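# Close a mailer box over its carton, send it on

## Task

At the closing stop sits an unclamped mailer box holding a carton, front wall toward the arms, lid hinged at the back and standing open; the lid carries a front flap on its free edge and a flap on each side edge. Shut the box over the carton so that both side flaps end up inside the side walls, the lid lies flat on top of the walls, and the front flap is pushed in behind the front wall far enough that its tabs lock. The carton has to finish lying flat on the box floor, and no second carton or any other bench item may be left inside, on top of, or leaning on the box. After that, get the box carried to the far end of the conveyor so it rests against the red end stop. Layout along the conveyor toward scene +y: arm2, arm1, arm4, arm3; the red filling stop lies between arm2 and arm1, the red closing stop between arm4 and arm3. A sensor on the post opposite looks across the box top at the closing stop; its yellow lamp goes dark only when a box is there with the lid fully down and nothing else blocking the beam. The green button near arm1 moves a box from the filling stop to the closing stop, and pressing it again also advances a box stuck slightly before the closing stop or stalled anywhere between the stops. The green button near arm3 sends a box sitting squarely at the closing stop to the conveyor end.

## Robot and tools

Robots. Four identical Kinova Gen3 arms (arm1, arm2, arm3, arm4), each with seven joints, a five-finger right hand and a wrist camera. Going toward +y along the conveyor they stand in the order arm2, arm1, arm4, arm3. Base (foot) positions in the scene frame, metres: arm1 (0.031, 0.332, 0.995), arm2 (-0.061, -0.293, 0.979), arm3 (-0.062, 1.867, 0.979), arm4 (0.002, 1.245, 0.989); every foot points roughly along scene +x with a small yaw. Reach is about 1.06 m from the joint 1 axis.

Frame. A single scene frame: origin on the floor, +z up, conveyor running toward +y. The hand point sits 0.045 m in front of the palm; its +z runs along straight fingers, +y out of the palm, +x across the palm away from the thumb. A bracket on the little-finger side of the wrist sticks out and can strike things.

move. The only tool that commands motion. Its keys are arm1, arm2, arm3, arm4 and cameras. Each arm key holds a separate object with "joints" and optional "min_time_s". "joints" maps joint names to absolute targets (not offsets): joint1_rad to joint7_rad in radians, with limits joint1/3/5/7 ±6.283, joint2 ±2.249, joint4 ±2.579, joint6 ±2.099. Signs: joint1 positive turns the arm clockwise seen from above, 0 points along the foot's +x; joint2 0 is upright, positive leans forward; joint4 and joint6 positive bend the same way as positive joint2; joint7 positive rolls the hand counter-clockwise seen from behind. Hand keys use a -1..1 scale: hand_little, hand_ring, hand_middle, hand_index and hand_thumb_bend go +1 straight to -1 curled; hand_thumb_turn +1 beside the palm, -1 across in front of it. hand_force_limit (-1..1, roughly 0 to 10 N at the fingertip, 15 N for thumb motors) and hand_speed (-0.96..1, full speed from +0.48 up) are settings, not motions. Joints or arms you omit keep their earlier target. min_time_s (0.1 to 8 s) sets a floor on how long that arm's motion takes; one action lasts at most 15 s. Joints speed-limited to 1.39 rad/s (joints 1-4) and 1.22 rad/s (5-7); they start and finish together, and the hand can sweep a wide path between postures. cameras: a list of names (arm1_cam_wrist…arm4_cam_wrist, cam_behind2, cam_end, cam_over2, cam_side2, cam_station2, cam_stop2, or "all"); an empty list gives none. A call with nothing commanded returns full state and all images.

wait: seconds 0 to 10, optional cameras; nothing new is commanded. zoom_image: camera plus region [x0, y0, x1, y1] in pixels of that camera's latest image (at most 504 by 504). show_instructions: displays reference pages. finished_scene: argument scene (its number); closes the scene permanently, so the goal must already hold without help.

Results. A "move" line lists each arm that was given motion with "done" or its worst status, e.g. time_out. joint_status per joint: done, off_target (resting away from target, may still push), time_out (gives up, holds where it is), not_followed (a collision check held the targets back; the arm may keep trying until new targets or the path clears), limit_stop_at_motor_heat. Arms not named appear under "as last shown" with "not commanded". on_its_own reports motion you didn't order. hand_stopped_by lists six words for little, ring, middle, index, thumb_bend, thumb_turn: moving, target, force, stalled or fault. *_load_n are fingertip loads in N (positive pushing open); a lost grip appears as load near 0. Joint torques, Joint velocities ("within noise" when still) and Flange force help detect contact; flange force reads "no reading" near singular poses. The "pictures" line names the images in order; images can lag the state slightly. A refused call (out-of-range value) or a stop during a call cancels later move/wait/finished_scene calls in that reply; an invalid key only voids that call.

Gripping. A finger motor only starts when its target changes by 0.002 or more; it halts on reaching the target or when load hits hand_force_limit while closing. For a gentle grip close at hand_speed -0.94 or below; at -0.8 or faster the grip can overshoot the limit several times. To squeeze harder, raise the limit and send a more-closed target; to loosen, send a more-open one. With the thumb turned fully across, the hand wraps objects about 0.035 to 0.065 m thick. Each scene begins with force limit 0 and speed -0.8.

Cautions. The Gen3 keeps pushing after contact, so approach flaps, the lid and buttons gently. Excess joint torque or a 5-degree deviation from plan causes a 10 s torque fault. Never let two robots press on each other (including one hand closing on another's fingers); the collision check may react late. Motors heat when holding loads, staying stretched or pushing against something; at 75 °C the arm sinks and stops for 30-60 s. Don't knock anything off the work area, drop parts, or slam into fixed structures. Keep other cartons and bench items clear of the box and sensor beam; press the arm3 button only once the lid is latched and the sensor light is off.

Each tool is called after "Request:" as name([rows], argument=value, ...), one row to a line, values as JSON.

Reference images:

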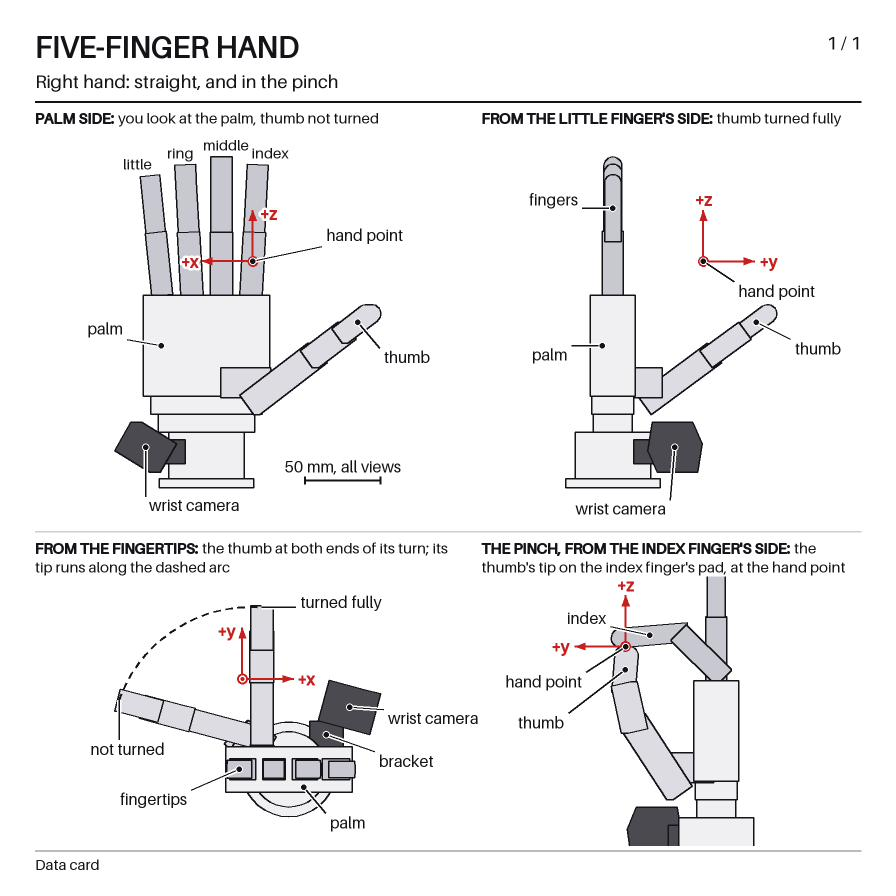

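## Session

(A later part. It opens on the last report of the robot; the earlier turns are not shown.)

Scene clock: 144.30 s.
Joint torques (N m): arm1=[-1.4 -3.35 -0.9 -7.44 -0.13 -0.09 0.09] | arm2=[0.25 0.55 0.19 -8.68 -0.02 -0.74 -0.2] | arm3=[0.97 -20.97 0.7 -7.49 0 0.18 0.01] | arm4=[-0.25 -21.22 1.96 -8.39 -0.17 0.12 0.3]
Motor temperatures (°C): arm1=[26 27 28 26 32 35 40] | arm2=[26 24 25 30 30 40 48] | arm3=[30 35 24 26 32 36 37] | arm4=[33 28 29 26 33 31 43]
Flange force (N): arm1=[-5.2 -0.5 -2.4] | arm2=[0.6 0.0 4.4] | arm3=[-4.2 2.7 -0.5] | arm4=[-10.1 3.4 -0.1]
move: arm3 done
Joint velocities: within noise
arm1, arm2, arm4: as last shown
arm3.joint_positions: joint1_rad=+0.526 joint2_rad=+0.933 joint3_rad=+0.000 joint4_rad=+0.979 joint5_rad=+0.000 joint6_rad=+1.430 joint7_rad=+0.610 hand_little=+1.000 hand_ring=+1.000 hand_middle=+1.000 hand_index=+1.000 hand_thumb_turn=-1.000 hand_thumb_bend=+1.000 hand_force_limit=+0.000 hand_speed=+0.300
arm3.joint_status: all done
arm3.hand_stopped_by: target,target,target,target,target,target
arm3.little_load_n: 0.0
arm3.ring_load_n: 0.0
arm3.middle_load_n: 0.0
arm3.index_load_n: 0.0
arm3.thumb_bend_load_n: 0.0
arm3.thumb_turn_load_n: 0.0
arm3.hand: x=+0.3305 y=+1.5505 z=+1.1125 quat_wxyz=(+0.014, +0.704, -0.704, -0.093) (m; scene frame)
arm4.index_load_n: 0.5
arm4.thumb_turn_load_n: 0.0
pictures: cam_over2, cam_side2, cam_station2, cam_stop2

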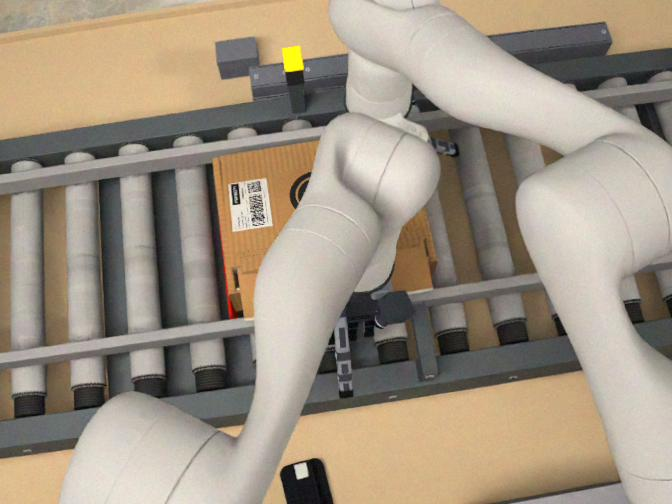

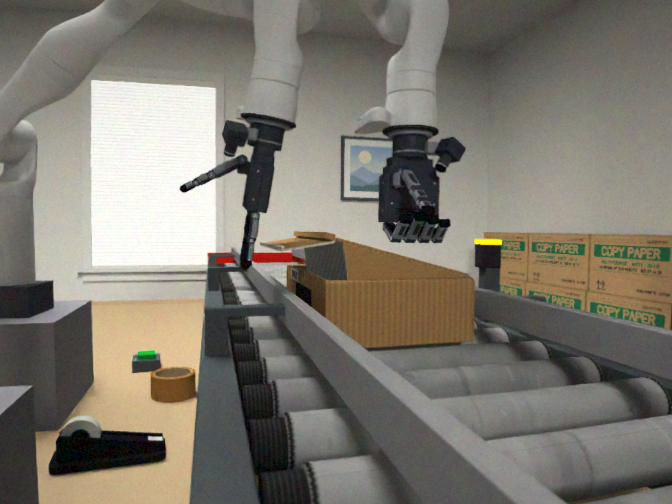

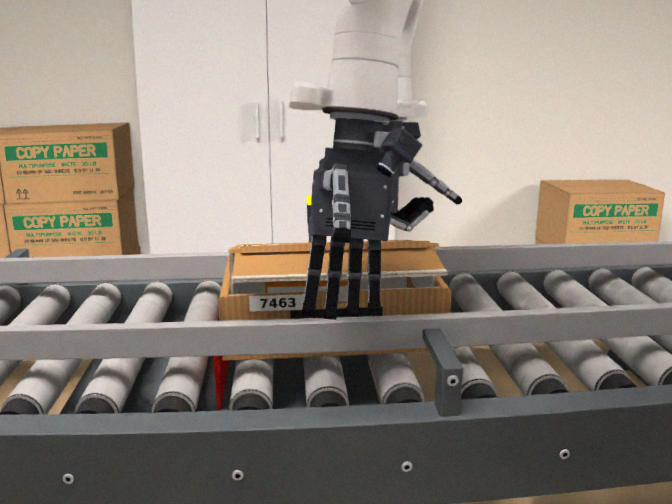

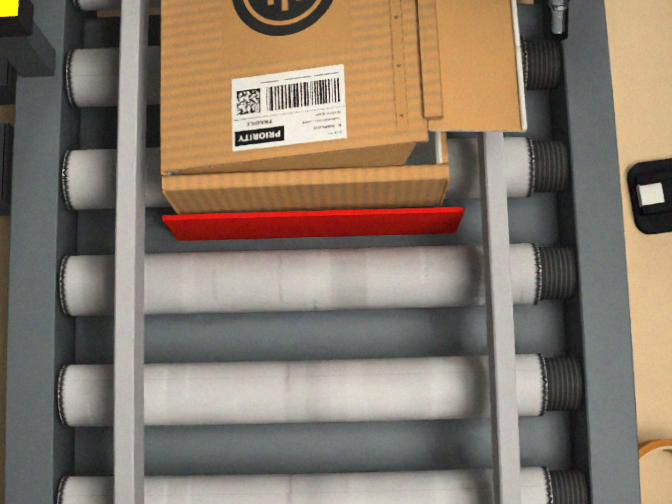

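Request:
move(arm3={"joints":{"joint1_rad":0.4972,"joint2_rad":1.0031,"joint4_rad":0.8292,"joint6_rad":1.5093,"joint7_rad":0.5812},"min_time_s":1.2}, cameras=["cam_side2","cam_stop2","cam_station2"])

Request:
zoom_image(camera="cam_side2", region=[230, 140, 500, 360])

Request:
move(arm3={"joints":{"joint1_rad":0.4748,"joint2_rad":1.0728,"joint4_rad":0.6781,"joint6_rad":1.5907,"joint7_rad":0.5588},"min_time_s":1.2}, cameras=["cam_side2","cam_stop2","cam_station2"])

Request:
zoom_image(camera="cam_side2", region=[230, 140, 500, 360])

Scene clock: 153.67 s.
Joint torques (N m): arm1=[-1.42 -3.32 -0.88 -7.47 -0.08 -0.12 0.11] | arm2=[0.27 0.61 0.23 -8.63 -0.03 -0.76 -0.22] | arm3=[0.51 -22.19 0.32 -8.32 -0.32 -0.24 0.01] | arm4=[-0.26 -21.18 1.94 -8.36 -0.16 0.14 0.3]
Motor temperatures (°C): arm1=[26 27 28 26 32 35 40] | arm2=[26 24 25 30 30 40 47] | arm3=[30 35 24 26 32 36 37] | arm4=[33 28 29 26 33 31 43]
Flange force (N): arm1=[-5.0 -0.4 -2.4] | arm2=[0.7 0.0 4.2] | arm3=[-4.9 5.3 0.5] | arm4=[-10.0 3.4 -0.2]
move: arm3 done
Joint velocities: within noise
arm1, arm2, arm4: as last shown
arm3.joint_positions: joint1_rad=+0.497 joint2_rad=+1.003 joint3_rad=+0.000 joint4_rad=+0.829 joint5_rad=+0.000 joint6_rad=+1.509 joint7_rad=+0.581 hand_little=+1.000 hand_ring=+1.000 hand_middle=+1.000 hand_index=+1.000 hand_thumb_turn=-1.000 hand_thumb_bend=+1.000 hand_force_limit=+0.000 hand_speed=+0.300
arm3.joint_status: all done
arm3.hand_stopped_by: target,target,target,target,target,target
arm3.little_load_n: 0.0
arm3.ring_load_n: -0.5
arm3.middle_load_n: -0.5
arm3.index_load_n: -1.0
arm3.thumb_bend_load_n: 0.0
arm3.thumb_turn_load_n: 0.0
arm3.hand: x=+0.3606 y=+1.5506 z=+1.1124 quat_wxyz=(+0.017, +0.704, -0.704, -0.093) (m; scene frame)
arm4.middle_load_n: 0.5
arm4.index_load_n: 0.0
pictures: cam_side2, cam_station2, cam_stop2

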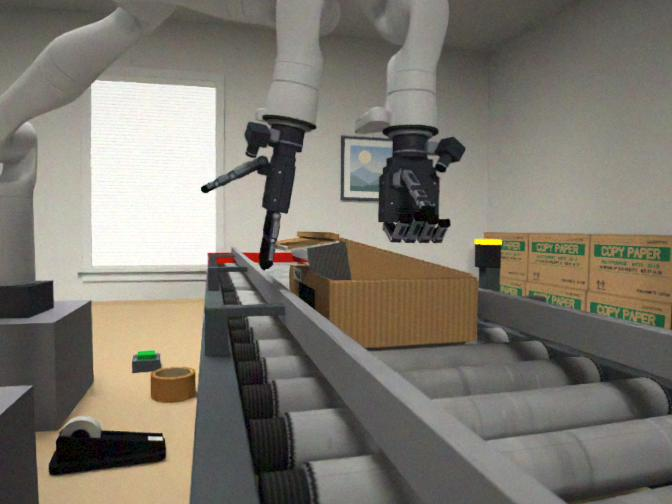

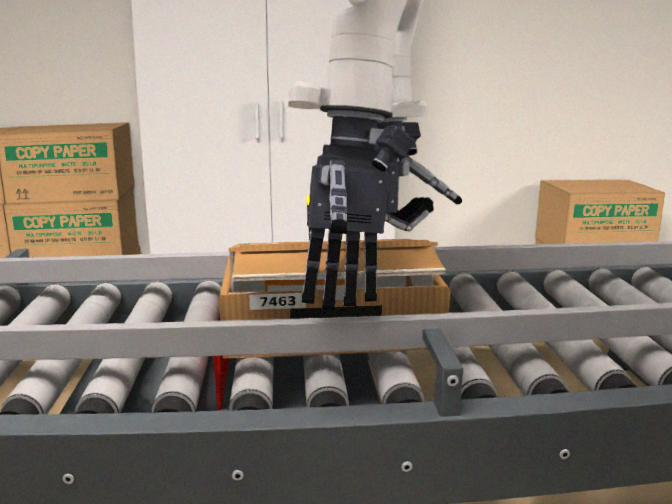

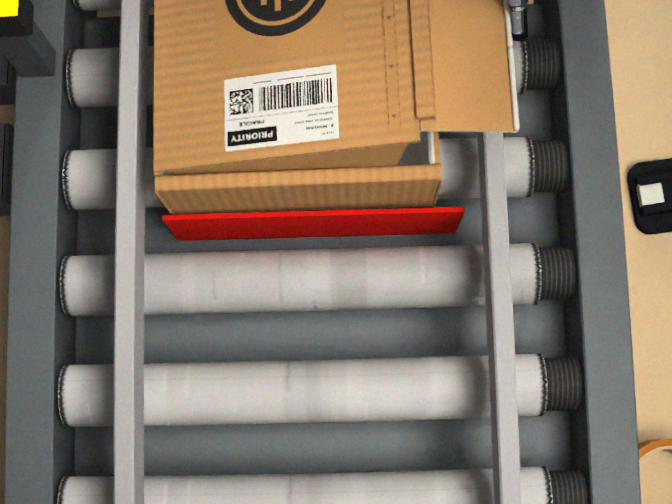

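Scaled by 1.867 from the camera's 672x504 image, which has a finer 960x720 frame.

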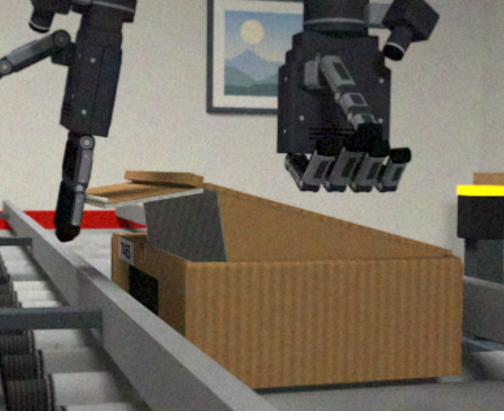

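Scene clock: 156.77 s.
Joint torques (N m): arm1=[-1.4 -3.32 -0.9 -7.44 -0.09 -0.09 0.08] | arm2=[0.24 0.56 0.24 -8.62 -0.03 -0.74 -0.21] | arm3=[0.96 -22.16 0.76 -7.79 0.05 0.18 0.02] | arm4=[-0.22 -21.23 1.92 -8.42 -0.16 0.1 0.3]
Motor temperatures (°C): arm1=[26 27 28 26 32 35 40] | arm2=[26 24 25 30 30 40 47] | arm3=[30 35 24 26 32 36 37] | arm4=[33 28 29 26 33 31 43]
Flange force (N): arm1=[-5.1 -0.5 -2.4] | arm2=[0.6 0.2 4.2] | arm3=[-5.0 4.3 0.2] | arm4=[-10.1 3.3 -0.1]
move: arm3 time_out
Joint velocities: within noise
arm1.joint_positions: joint1_rad=-0.650 joint2_rad=-0.343 joint3_rad=-0.090 joint4_rad=+1.573 joint5_rad=+0.015 joint6_rad=+1.951 joint7_rad=-2.107 hand_little=+1.000 hand_ring=+1.000 hand_middle=+1.000 hand_index=+1.000 hand_thumb_turn=+1.000 hand_thumb_bend=+1.000 hand_force_limit=+0.000 hand_speed=-0.800
arm1.joint_status: not commanded
arm1.hand_stopped_by: target,target,target,target,target,target
arm1.little_load_n: 0.0
arm1.ring_load_n: 0.0
arm1.middle_load_n: 0.0
arm1.index_load_n: 0.0
arm1.thumb_bend_load_n: 0.0
arm1.thumb_turn_load_n: 0.0
arm1.hand: x=+0.1650 y=+0.4818 z=+1.4547 quat_wxyz=(+0.007, +0.127, -0.991, +0.029) (m; scene frame)
arm2.joint_positions: joint1_rad=-0.428 joint2_rad=-0.464 joint3_rad=-0.028 joint4_rad=+1.425 joint5_rad=-0.012 joint6_rad=+1.987 joint7_rad=-1.896 hand_little=+1.000 hand_ring=+1.000 hand_middle=+1.000 hand_index=+1.000 hand_thumb_turn=+1.000 hand_thumb_bend=+1.000 hand_force_limit=+0.000 hand_speed=-0.800
arm2.joint_status: not commanded
arm2.hand_stopped_by: target,target,target,target,target,target
arm2.little_load_n: 0.0
arm2.ring_load_n: 0.0
arm2.middle_load_n: 0.0
arm2.index_load_n: -0.5
arm2.thumb_bend_load_n: 0.0
arm2.thumb_turn_load_n: 0.0
arm2.hand: x=+0.1008 y=-0.2043 z=+1.5124 quat_wxyz=(-0.087, +0.016, -0.996, -0.031) (m; scene frame)
arm3.joint_positions: joint1_rad=+0.488 joint2_rad=+1.031 joint3_rad=+0.000 joint4_rad=+0.770 joint5_rad=+0.000 joint6_rad=+1.541 joint7_rad=+0.572 hand_little=+1.000 hand_ring=+1.000 hand_middle=+1.000 hand_index=+1.000 hand_thumb_turn=-1.000 hand_thumb_bend=+1.000 hand_force_limit=+0.000 hand_speed=+0.300
arm3.joint_status: joint1_rad time_out (moved -0.009 of -0.022); joint2_rad time_out (moved +0.028 of +0.070); joint4_rad time_out (moved -0.060 of -0.151); joint6_rad time_out (moved +0.032 of +0.081); joint7_rad time_out (moved -0.009 of -0.022)
arm3.hand_stopped_by: target,target,target,target,target,target
arm3.little_load_n: 0.0
arm3.ring_load_n: 0.0
arm3.middle_load_n: 0.0
arm3.index_load_n: -0.5
arm3.thumb_bend_load_n: 0.0
arm3.thumb_turn_load_n: 0.0
arm3.hand: x=+0.3708 y=+1.5503 z=+1.1125 quat_wxyz=(+0.018, +0.704, -0.704, -0.093) (m; scene frame)
arm4.joint_positions: joint1_rad=-0.292 joint2_rad=+0.962 joint3_rad=+0.000 joint4_rad=+0.952 joint5_rad=+0.000 joint6_rad=+1.228 joint7_rad=+1.207 hand_little=-0.700 hand_ring=-0.700 hand_middle=-0.700 hand_index=-0.700 hand_thumb_turn=-1.000 hand_thumb_bend=+1.000 hand_force_limit=+0.000 hand_speed=+0.300
arm4.joint_status: not commanded
arm4.hand_stopped_by: target,target,target,target,target,target
arm4.little_load_n: 0.0
arm4.ring_load_n: 0.0
arm4.middle_load_n: 0.0
arm4.index_load_n: 0.0
arm4.thumb_bend_load_n: 0.0
arm4.thumb_turn_load_n: 0.0
arm4.hand: x=+0.5797 y=+1.3893 z=+1.0842 quat_wxyz=(+0.000, +1.000, +0.000, -0.002) (m; scene frame)
pictures: cam_side2, cam_station2, cam_stop2
joint command not followed: on one or more control steps a check withheld the commanded joint targets of the arm3 arm, and it was not sent them on those steps.
cause: the commanded joint targets, or the way to them, would bring a part of the robot too close to another arm (the arm4 arm, at the place that arm is still heading or pushing toward).

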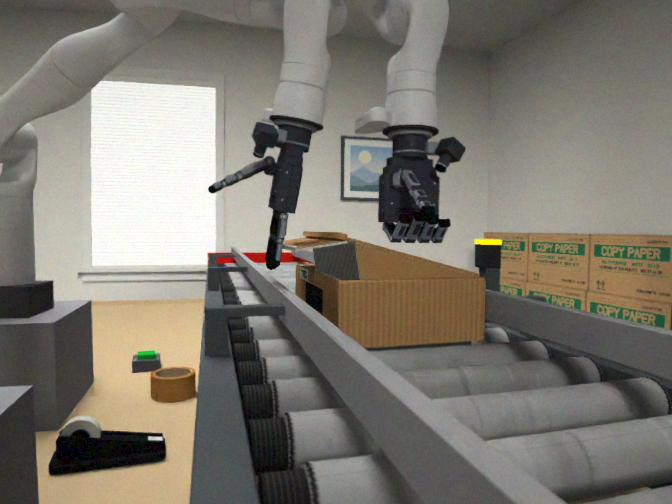

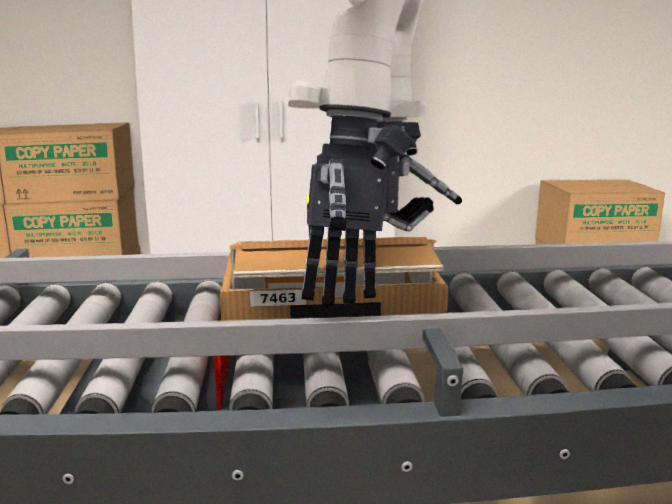

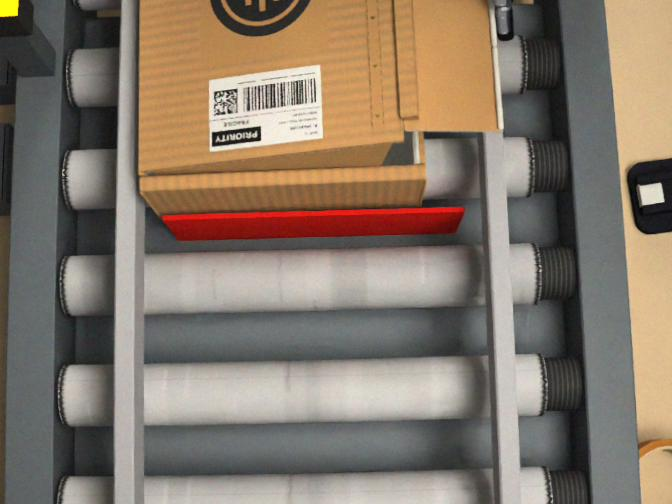

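Scaled by 1.867 from the camera's 672x504 image, which has a finer 960x720 frame.

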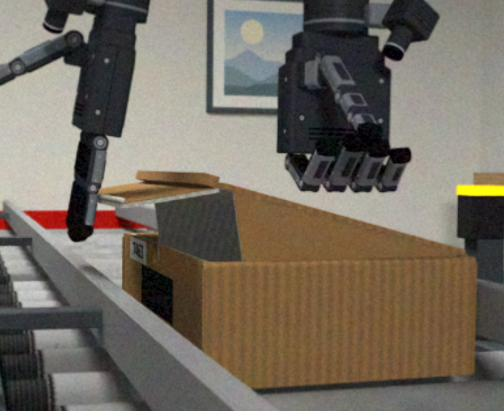

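Request:
move(arm4={"joints":{"joint1_rad":-0.1653,"joint2_rad":0.5307,"joint4_rad":1.4076,"joint6_rad":1.2033,"joint7_rad":1.3335},"min_time_s":1.2})

Request:
move(arm3={"joints":{"joint1_rad":0.4688,"joint2_rad":1.0949,"joint4_rad":0.6294,"joint6_rad":1.6173,"joint7_rad":0.5528},"min_time_s":1.2}, cameras=["cam_side2","cam_stop2"])

Request:
zoom_image(camera="cam_side2", region=[230, 140, 500, 360])

Scene clock: 165.03 s.
Joint torques (N m): arm1=[-1.4 -3.33 -0.88 -7.41 -0.11 -0.11 0.08] | arm2=[0.2 0.56 0.23 -8.64 -0.02 -0.74 -0.24] | arm3=[0.94 -22.19 0.74 -7.79 0.03 0.2 0.04] | arm4=[-0.26 -15.39 1.78 -8.34 -0.16 0.1 0.29]
Motor temperatures (°C): arm1=[26 27 28 26 32 35 40] | arm2=[26 24 25 30 30 40 47] | arm3=[30 36 24 26 32 36 37] | arm4=[33 28 29 26 33 31 43]
Flange force (N): arm1=[-5.2 -0.5 -2.6] | arm2=[0.6 0.1 4.3] | arm3=[-5.0 4.2 0.3] | arm4=[-7.4 1.0 0.8]
move: arm4 done
Joint velocities: within noise
arm1, arm2, arm3: as last shown
arm1.thumb_bend_load_n: -0.5
arm1.thumb_turn_load_n: -0.5
arm2.index_load_n: 0.0
arm3.index_load_n: 0.0
arm4.joint_positions: joint1_rad=-0.165 joint2_rad=+0.531 joint3_rad=+0.000 joint4_rad=+1.408 joint5_rad=+0.000 joint6_rad=+1.203 joint7_rad=+1.333 hand_little=-0.700 hand_ring=-0.700 hand_middle=-0.700 hand_index=-0.700 hand_thumb_turn=-1.000 hand_thumb_bend=+1.000 hand_force_limit=+0.000 hand_speed=+0.300
arm4.joint_status: all done
arm4.hand_stopped_by: target,target,target,target,target,target
arm4.little_load_n: 0.0
arm4.ring_load_n: 0.0
arm4.middle_load_n: 0.0
arm4.index_load_n: 0.0
arm4.thumb_bend_load_n: 0.0
arm4.thumb_turn_load_n: 0.0
arm4.hand: x=+0.4701 y=+1.2794 z=+1.1998 quat_wxyz=(+0.000, +1.000, +0.000, -0.002) (m; scene frame)
pictures: none

Scene clock: 166.53 s.
Joint torques (N m): arm1=[-1.39 -3.32 -0.87 -7.46 -0.12 -0.11 0.09] | arm2=[0.3 0.56 0.28 -8.68 -0.02 -0.72 -0.22] | arm3=[0.66 -23.21 0.56 -8.37 -0.19 -0.14 0.01] | arm4=[-0.23 -15.37 1.83 -8.36 -0.15 0.09 0.31]
Motor temperatures (°C): arm1=[26 27 28 26 32 35 40] | arm2=[26 24 25 30 30 40 47] | arm3=[30 36 24 26 32 36 37] | arm4=[33 28 29 26 33 31 43]
Flange force (N): arm1=[-5.1 -0.5 -2.3] | arm2=[0.7 0.2 4.5] | arm3=[-5.8 6.7 1.3] | arm4=[-7.6 0.9 0.8]
move: arm3 done
Joint velocities: within noise
arm1, arm2, arm4: as last shown
arm1.little_load_n: -0.5
arm1.thumb_bend_load_n: 0.0
arm1.thumb_turn_load_n: 0.0
arm2.ring_load_n: -0.5
arm2.thumb_bend_load_n: -0.5
arm3.joint_positions: joint1_rad=+0.469 joint2_rad=+1.095 joint3_rad=+0.000 joint4_rad=+0.629 joint5_rad=+0.000 joint6_rad=+1.617 joint7_rad=+0.553 hand_little=+1.000 hand_ring=+1.000 hand_middle=+1.000 hand_index=+1.000 hand_thumb_turn=-1.000 hand_thumb_bend=+1.000 hand_force_limit=+0.000 hand_speed=+0.300
arm3.joint_status: all done
arm3.hand_stopped_by: target,target,target,target,target,target
arm3.little_load_n: 0.0
arm3.ring_load_n: -1.5
arm3.middle_load_n: -0.5
arm3.index_load_n: 0.0
arm3.thumb_bend_load_n: 0.0
arm3.thumb_turn_load_n: 0.0
arm3.hand: x=+0.3926 y=+1.5507 z=+1.1126 quat_wxyz=(+0.020, +0.704, -0.704, -0.092) (m; scene frame)
arm4.joint_positions: joint1_rad=-0.165 joint2_rad=+0.531 joint3_rad=+0.000 joint4_rad=+1.408 joint5_rad=+0.000 joint6_rad=+1.203 joint7_rad=+1.334 hand_little=-0.700 hand_ring=-0.700 hand_middle=-0.700 hand_index=-0.700 hand_thumb_turn=-1.000 hand_thumb_bend=+1.000 hand_force_limit=+0.000 hand_speed=+0.300
pictures: cam_side2, cam_stop2

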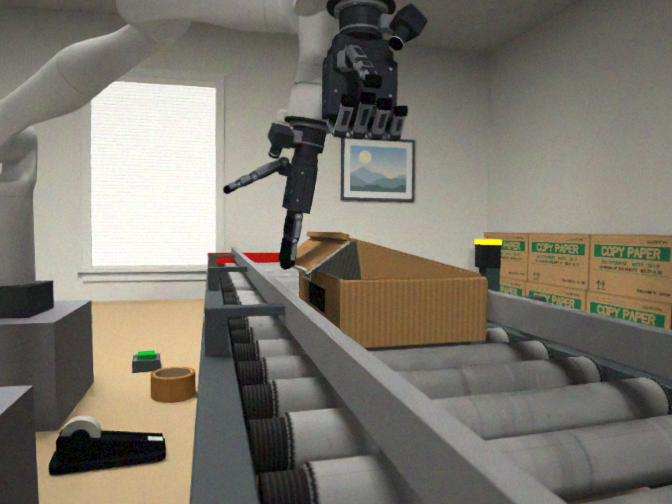

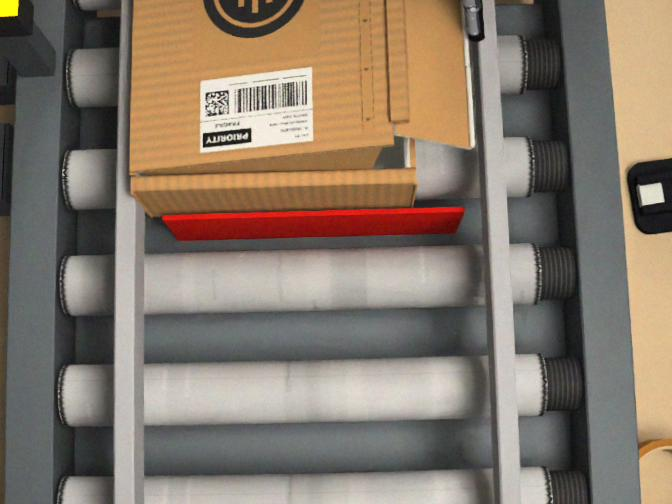

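Scaled by 1.867 from the camera's 672x504 image, which has a finer 960x720 frame.

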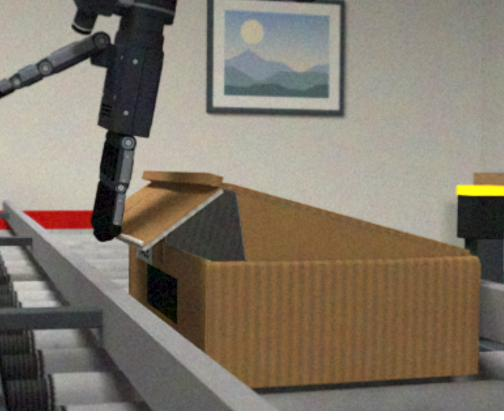

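Request:
move(arm3={"joints":{"joint1_rad":0.4598,"joint2_rad":1.1345,"joint4_rad":0.5427,"joint6_rad":1.6644,"joint7_rad":0.5438},"min_time_s":1}, cameras=["cam_side2","cam_stop2"])

Request:
zoom_image(camera="cam_side2", region=[230, 140, 500, 360])

Scene clock: 186.63 s.
Joint torques (N m): arm1=[-1.41 -3.31 -0.89 -7.49 -0.1 -0.11 0.09] | arm2=[0.17 0.5 0.27 -8.62 -0.08 -0.73 -0.22] | arm3=[0.8 -23.17 0.7 -8.04 -0.09 0.01 0.04] | arm4=[-0.24 -15.38 1.78 -8.36 -0.15 0.12 0.31]
Motor temperatures (°C): arm1=[26 27 28 26 32 35 40] | arm2=[26 24 25 30 30 40 47] | arm3=[30 36 24 26 32 36 37] | arm4=[33 28 29 26 33 31 43]
Flange force (N): arm1=[-5.1 -0.5 -2.2] | arm2=[0.5 0.3 4.2] | arm3=[-6.1 6.8 1.0] | arm4=[-7.5 0.9 0.9]
move: arm3 done
Joint velocities: within noise
arm1, arm2, arm4: as last shown
arm1.little_load_n: 0.0
arm2.ring_load_n: 0.0
arm2.middle_load_n: -0.5
arm2.thumb_bend_load_n: 0.0
arm3.joint_positions: joint1_rad=+0.460 joint2_rad=+1.134 joint3_rad=+0.000 joint4_rad=+0.543 joint5_rad=+0.000 joint6_rad=+1.664 joint7_rad=+0.544 hand_little=+1.000 hand_ring=+1.000 hand_middle=+1.000 hand_index=+1.000 hand_thumb_turn=-1.000 hand_thumb_bend=+1.000 hand_force_limit=+0.000 hand_speed=+0.300
arm3.joint_status: all done
arm3.hand_stopped_by: target,target,target,target,target,target
arm3.little_load_n: 0.0
arm3.ring_load_n: 0.0
arm3.middle_load_n: -1.0
arm3.index_load_n: 0.0
arm3.thumb_bend_load_n: 0.0
arm3.thumb_turn_load_n: 0.0
arm3.hand: x=+0.4037 y=+1.5506 z=+1.1124 quat_wxyz=(+0.021, +0.704, -0.704, -0.092) (m; scene frame)
arm4.index_load_n: 0.5
pictures: cam_side2, cam_stop2

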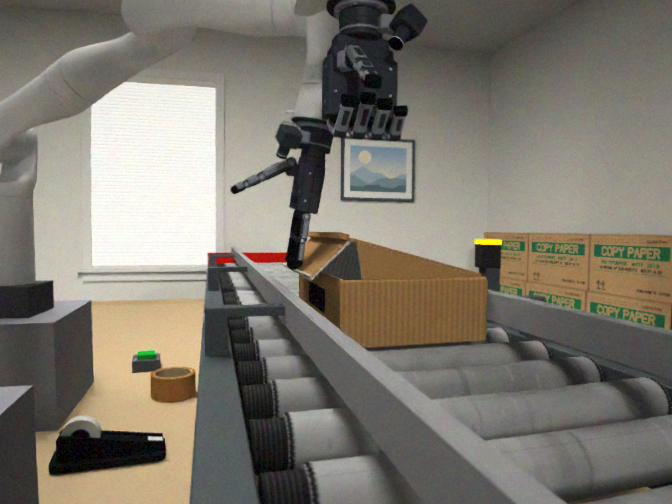

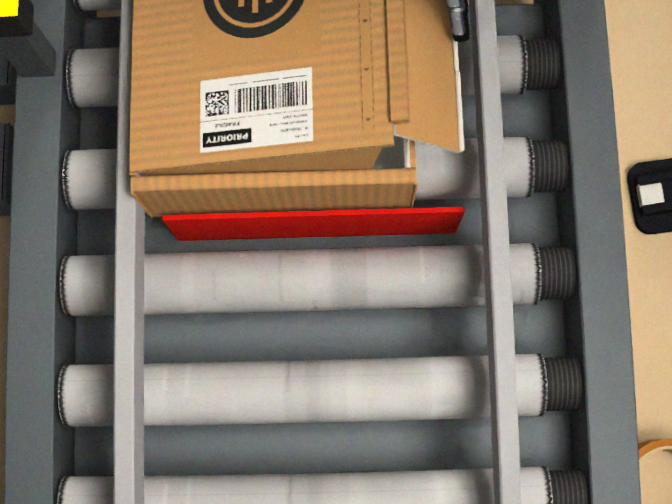

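Scaled by 1.867 from the camera's 672x504 image, which has a finer 960x720 frame.

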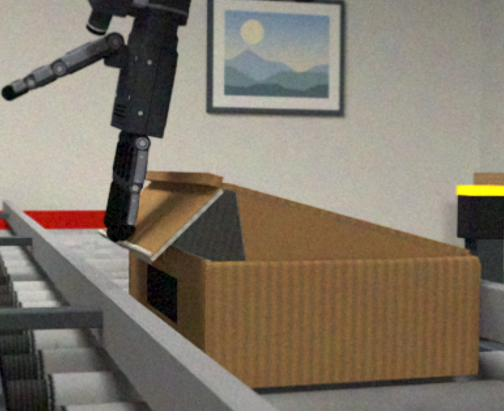

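Request:
move(arm3={"joints":{"joint1_rad":0.5262,"joint2_rad":0.9330,"joint4_rad":0.9787,"joint6_rad":1.4299,"joint7_rad":0.6102},"min_time_s":1.2})

Request:
move(arm3={"joints":{"joint1_rad":0.5676,"joint2_rad":0.6226,"joint4_rad":1.3042,"joint6_rad":1.2148,"joint7_rad":-2.49,"hand_thumb_turn":1,"hand_index":0,"hand_middle":0,"hand_ring":0,"hand_little":0}}, cameras=["cam_side2","cam_stop2","cam_over2","cam_station2"])

Request:
zoom_image(camera="cam_side2", region=[200, 110, 500, 360])

Request:
zoom_image(camera="cam_station2", region=[190, 160, 480, 370])

Scene clock: 266.40 s.
Joint torques (N m): arm1=[-1.41 -3.35 -0.85 -7.47 -0.1 -0.12 0.1] | arm2=[0.23 0.54 0.24 -8.63 -0.07 -0.74 -0.23] | arm3=[0.93 -20.87 0.73 -7.6 0.01 0.18 0.05] | arm4=[-0.21 -15.35 1.78 -8.3 -0.15 0.11 0.28]
Motor temperatures (°C): arm1=[26 27 28 26 32 35 40] | arm2=[26 24 25 30 30 40 47] | arm3=[30 37 24 26 32 36 37] | arm4=[33 29 28 26 33 31 42]
Flange force (N): arm1=[-5.1 -0.4 -2.4] | arm2=[0.6 0.1 4.2] | arm3=[-4.8 3.4 -0.2] | arm4=[-7.4 0.9 0.7]
move: arm3 done
Joint velocities: within noise
arm1, arm2, arm4: as last shown
arm2.middle_load_n: 0.0
arm2.thumb_turn_load_n: -0.5
arm3.joint_positions: joint1_rad=+0.526 joint2_rad=+0.933 joint3_rad=+0.000 joint4_rad=+0.979 joint5_rad=+0.000 joint6_rad=+1.430 joint7_rad=+0.610 hand_little=+1.000 hand_ring=+1.000 hand_middle=+1.000 hand_index=+1.000 hand_thumb_turn=-1.000 hand_thumb_bend=+1.000 hand_force_limit=+0.000 hand_speed=+0.300
arm3.joint_status: all done
arm3.hand_stopped_by: target,target,target,target,target,target
arm3.little_load_n: 0.0
arm3.ring_load_n: 0.0
arm3.middle_load_n: 0.0
arm3.index_load_n: 0.0
arm3.thumb_bend_load_n: 0.0
arm3.thumb_turn_load_n: 0.0
arm3.hand: x=+0.3305 y=+1.5505 z=+1.1125 quat_wxyz=(+0.014, +0.704, -0.704, -0.093) (m; scene frame)
arm4.index_load_n: 0.0
pictures: none

Scene clock: 269.50 s.
Joint torques (N m): arm1=[-1.4 -3.34 -0.92 -7.48 -0.11 -0.09 0.08] | arm2=[0.25 0.56 0.25 -8.6 -0.09 -0.76 -0.22] | arm3=[1 -17.38 0.63 -8.14 0.06 -0.41 0.04] | arm4=[-0.19 -15.34 1.79 -8.32 -0.15 0.1 0.31]
Motor temperatures (°C): arm1=[26 27 28 26 32 35 40] | arm2=[26 24 25 30 30 40 47] | arm3=[30 37 24 26 32 36 37] | arm4=[33 29 28 26 33 31 42]
Flange force (N): arm1=[-5.2 -0.6 -2.2] | arm2=[0.6 0.1 4.1] | arm3=[4.2 -1.8 -1.0] | arm4=[-7.5 0.8 0.7]
move: arm3 done
Joint velocities: within noise
arm1, arm2, arm4: as last shown
arm2.thumb_turn_load_n: 0.0
arm3.joint_positions: joint1_rad=+0.568 joint2_rad=+0.623 joint3_rad=+0.000 joint4_rad=+1.304 joint5_rad=+0.000 joint6_rad=+1.215 joint7_rad=-2.490 hand_little=+0.000 hand_ring=+0.000 hand_middle=+0.000 hand_index=+0.000 hand_thumb_turn=+1.000 hand_thumb_bend=+1.000 hand_force_limit=+0.000 hand_speed=+0.300
arm3.joint_status: all done
arm3.hand_stopped_by: target,target,target,target,target,target
arm3.little_load_n: 0.0
arm3.ring_load_n: 0.0
arm3.middle_load_n: 0.0
arm3.index_load_n: 0.0
arm3.thumb_bend_load_n: 0.0
arm3.thumb_turn_load_n: 0.0
arm3.hand: x=+0.4102 y=+1.4897 z=+1.1807 quat_wxyz=(-0.005, -0.707, -0.707, -0.003) (m; scene frame)
pictures: cam_over2, cam_side2, cam_station2, cam_stop2

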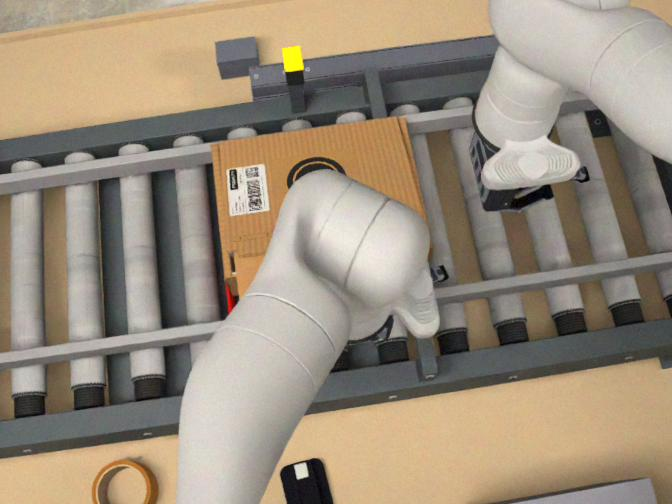

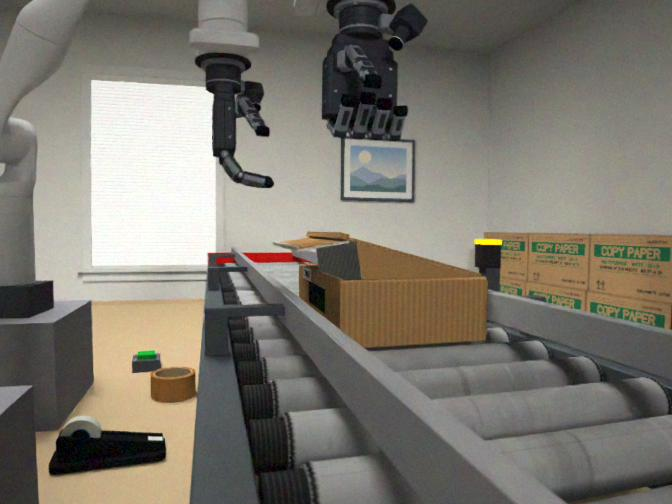

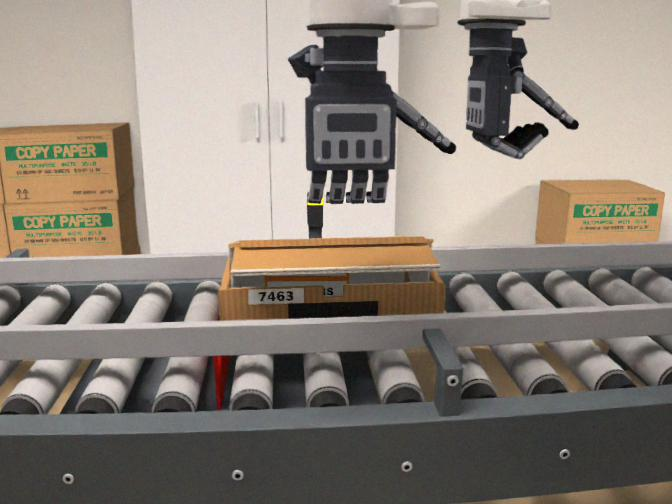

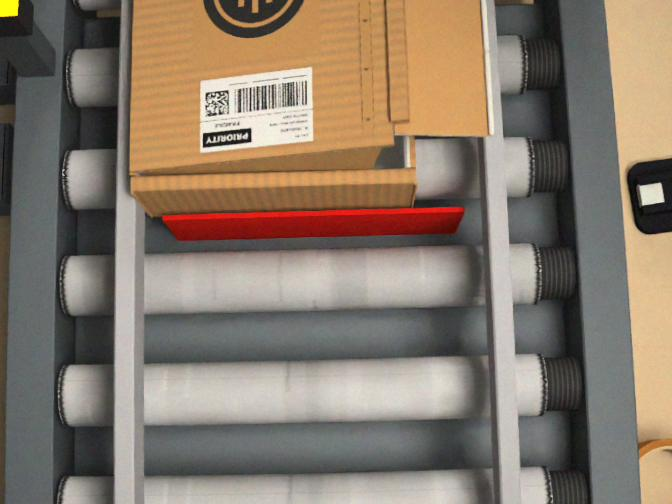

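Scaled by 1.680 from the camera's 672x504 image, which has a finer 960x720 frame.

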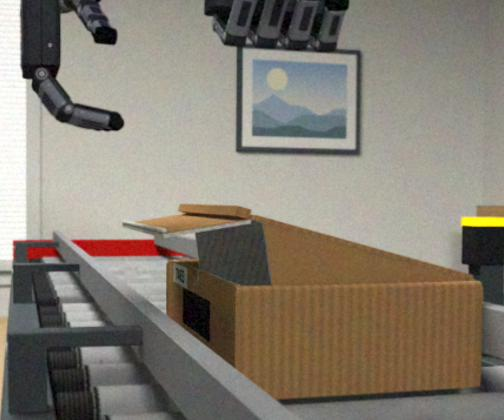

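Scaled by 1.738 from the camera's 672x504 image, which has a finer 960x720 frame.

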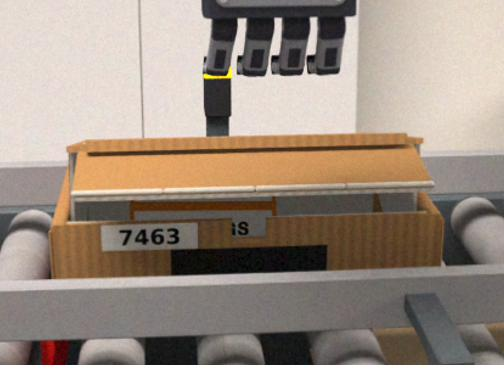

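Request:
move(arm3={"joints":{"joint1_rad":0.5747,"joint2_rad":0.7690,"joint4_rad":1.4919,"joint6_rad":0.8807,"joint7_rad":-2.4829},"min_time_s":1.2}, cameras=["cam_side2","cam_station2"])

Request:
zoom_image(camera="cam_side2", region=[200, 110, 500, 360])

Scene clock: 287.87 s.
Joint torques (N m): arm1=[-1.39 -3.34 -0.91 -7.45 -0.09 -0.12 0.1] | arm2=[0.25 0.57 0.21 -8.65 -0.06 -0.76 -0.2] | arm3=[1.02 -18.16 0.72 -6.82 0.04 -0.4 0.06] | arm4=[-0.25 -15.38 1.79 -8.33 -0.17 0.14 0.3]
Motor temperatures (°C): arm1=[26 27 28 26 32 35 40] | arm2=[26 24 25 30 30 39 47] | arm3=[30 37 24 26 32 36 37] | arm4=[33 29 28 25 33 31 42]
Flange force (N): arm1=[-5.1 -0.5 -2.4] | arm2=[0.7 0.0 4.3] | arm3=[4.0 -1.2 -2.1] | arm4=[-7.5 1.0 0.9]
move: arm3 done
Joint velocities: within noise
arm1, arm2, arm4: as last shown
arm3.joint_positions: joint1_rad=+0.575 joint2_rad=+0.769 joint3_rad=+0.000 joint4_rad=+1.492 joint5_rad=+0.000 joint6_rad=+0.881 joint7_rad=-2.483 hand_little=+0.000 hand_ring=+0.000 hand_middle=+0.000 hand_index=+0.000 hand_thumb_turn=+1.000 hand_thumb_bend=+1.000 hand_force_limit=+0.000 hand_speed=+0.300
arm3.joint_status: all done
arm3.hand_stopped_by: target,target,target,target,target,target
arm3.little_load_n: 0.0
arm3.ring_load_n: 0.0
arm3.middle_load_n: 0.0
arm3.index_load_n: 0.0
arm3.thumb_bend_load_n: -0.5
arm3.thumb_turn_load_n: 0.0
arm3.hand: x=+0.4053 y=+1.4896 z=+1.0506 quat_wxyz=(-0.005, -0.707, -0.707, -0.003) (m; scene frame)
arm4.index_load_n: 0.5
pictures: cam_side2, cam_station2

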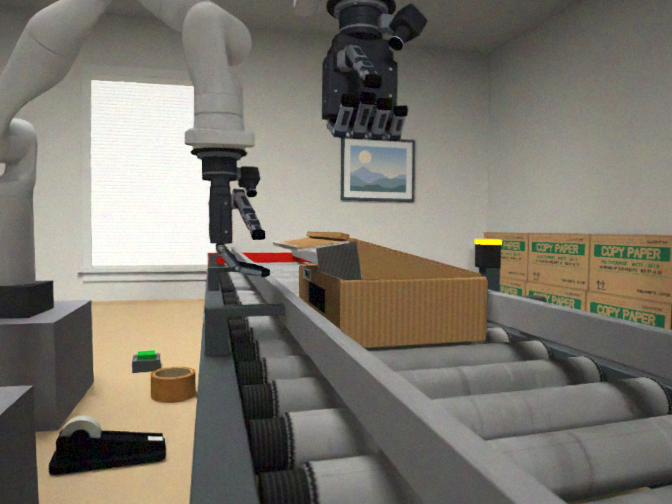

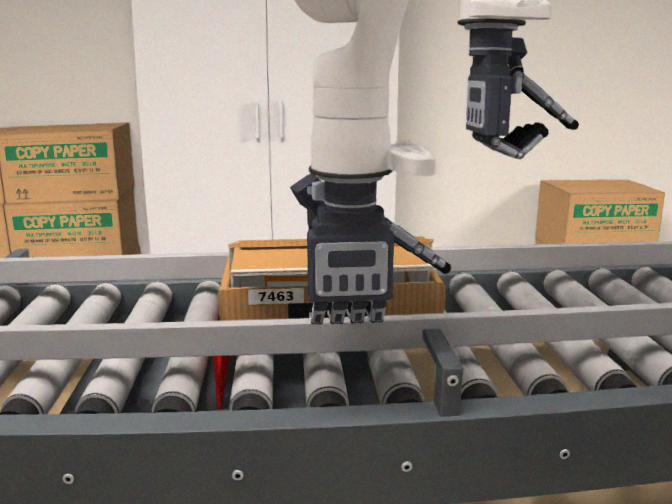

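Scaled by 1.680 from the camera's 672x504 image, which has a finer 960x720 frame.

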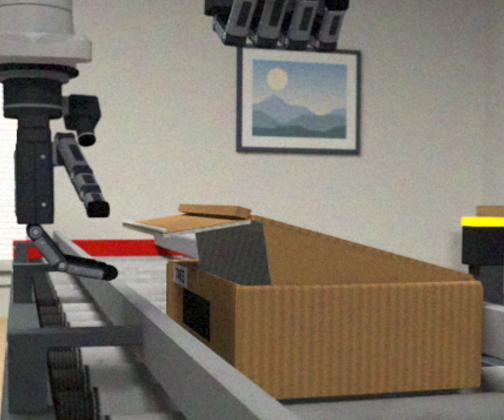

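Request:
move(arm3={"joints":{"joint1_rad":0.5118,"joint2_rad":0.8614,"joint4_rad":1.2903,"joint6_rad":0.9899,"joint7_rad":-2.5458},"min_time_s":1.5}, cameras=["cam_side2","cam_stop2"])

Request:
zoom_image(camera="cam_side2", region=[200, 110, 500, 360])

Scene clock: 293.20 s.
Joint torques (N m): arm1=[-1.38 -3.36 -0.89 -7.48 -0.1 -0.09 0.09] | arm2=[0.26 0.51 0.23 -8.69 -0.04 -0.77 -0.23] | arm3=[1 -19.84 0.76 -7.29 0.05 -0.43 0.05] | arm4=[-0.27 -15.39 1.78 -8.35 -0.16 0.1 0.3]
Motor temperatures (°C): arm1=[26 27 28 26 32 35 40] | arm2=[26 24 25 30 30 39 47] | arm3=[30 37 24 26 32 36 37] | arm4=[33 29 28 25 33 31 42]
Flange force (N): arm1=[-5.2 -0.5 -2.3] | arm2=[0.6 0.1 4.4] | arm3=[3.9 -1.8 -2.0] | arm4=[-7.4 1.0 0.8]
move: arm3 done
Joint velocities: within noise
arm1, arm2, arm4: as last shown
arm2.thumb_bend_load_n: -0.5
arm3.joint_positions: joint1_rad=+0.512 joint2_rad=+0.861 joint3_rad=+0.000 joint4_rad=+1.290 joint5_rad=+0.000 joint6_rad=+0.990 joint7_rad=-2.546 hand_little=+0.000 hand_ring=+0.000 hand_middle=+0.000 hand_index=+0.000 hand_thumb_turn=+1.000 hand_thumb_bend=+1.000 hand_force_limit=+0.000 hand_speed=+0.300
arm3.joint_status: all done
arm3.hand_stopped_by: target,target,target,target,target,target
arm3.little_load_n: 0.0
arm3.ring_load_n: 0.0
arm3.middle_load_n: 0.5
arm3.index_load_n: 0.5
arm3.thumb_bend_load_n: 0.0
arm3.thumb_turn_load_n: 0.0
arm3.hand: x=+0.4652 y=+1.4895 z=+1.0506 quat_wxyz=(-0.005, -0.707, -0.707, -0.003) (m; scene frame)
pictures: cam_side2, cam_stop2

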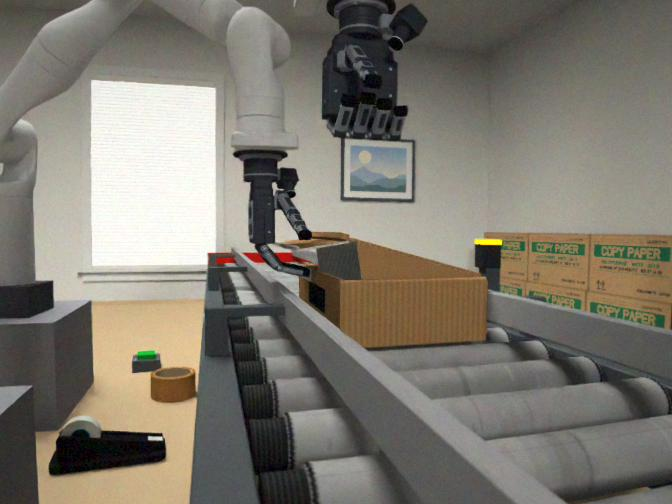

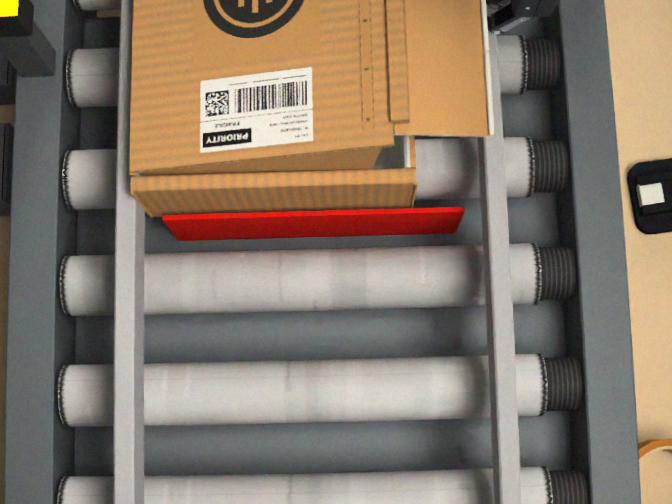

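Scaled by 1.680 from the camera's 672x504 image, which has a finer 960x720 frame.

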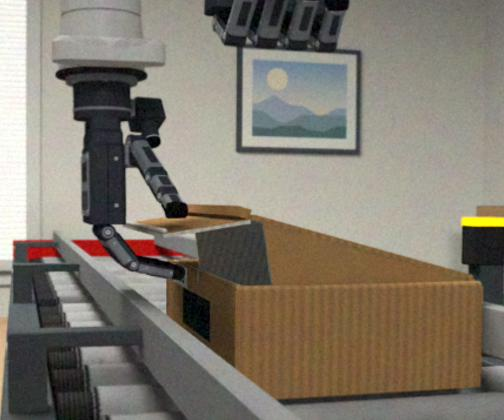

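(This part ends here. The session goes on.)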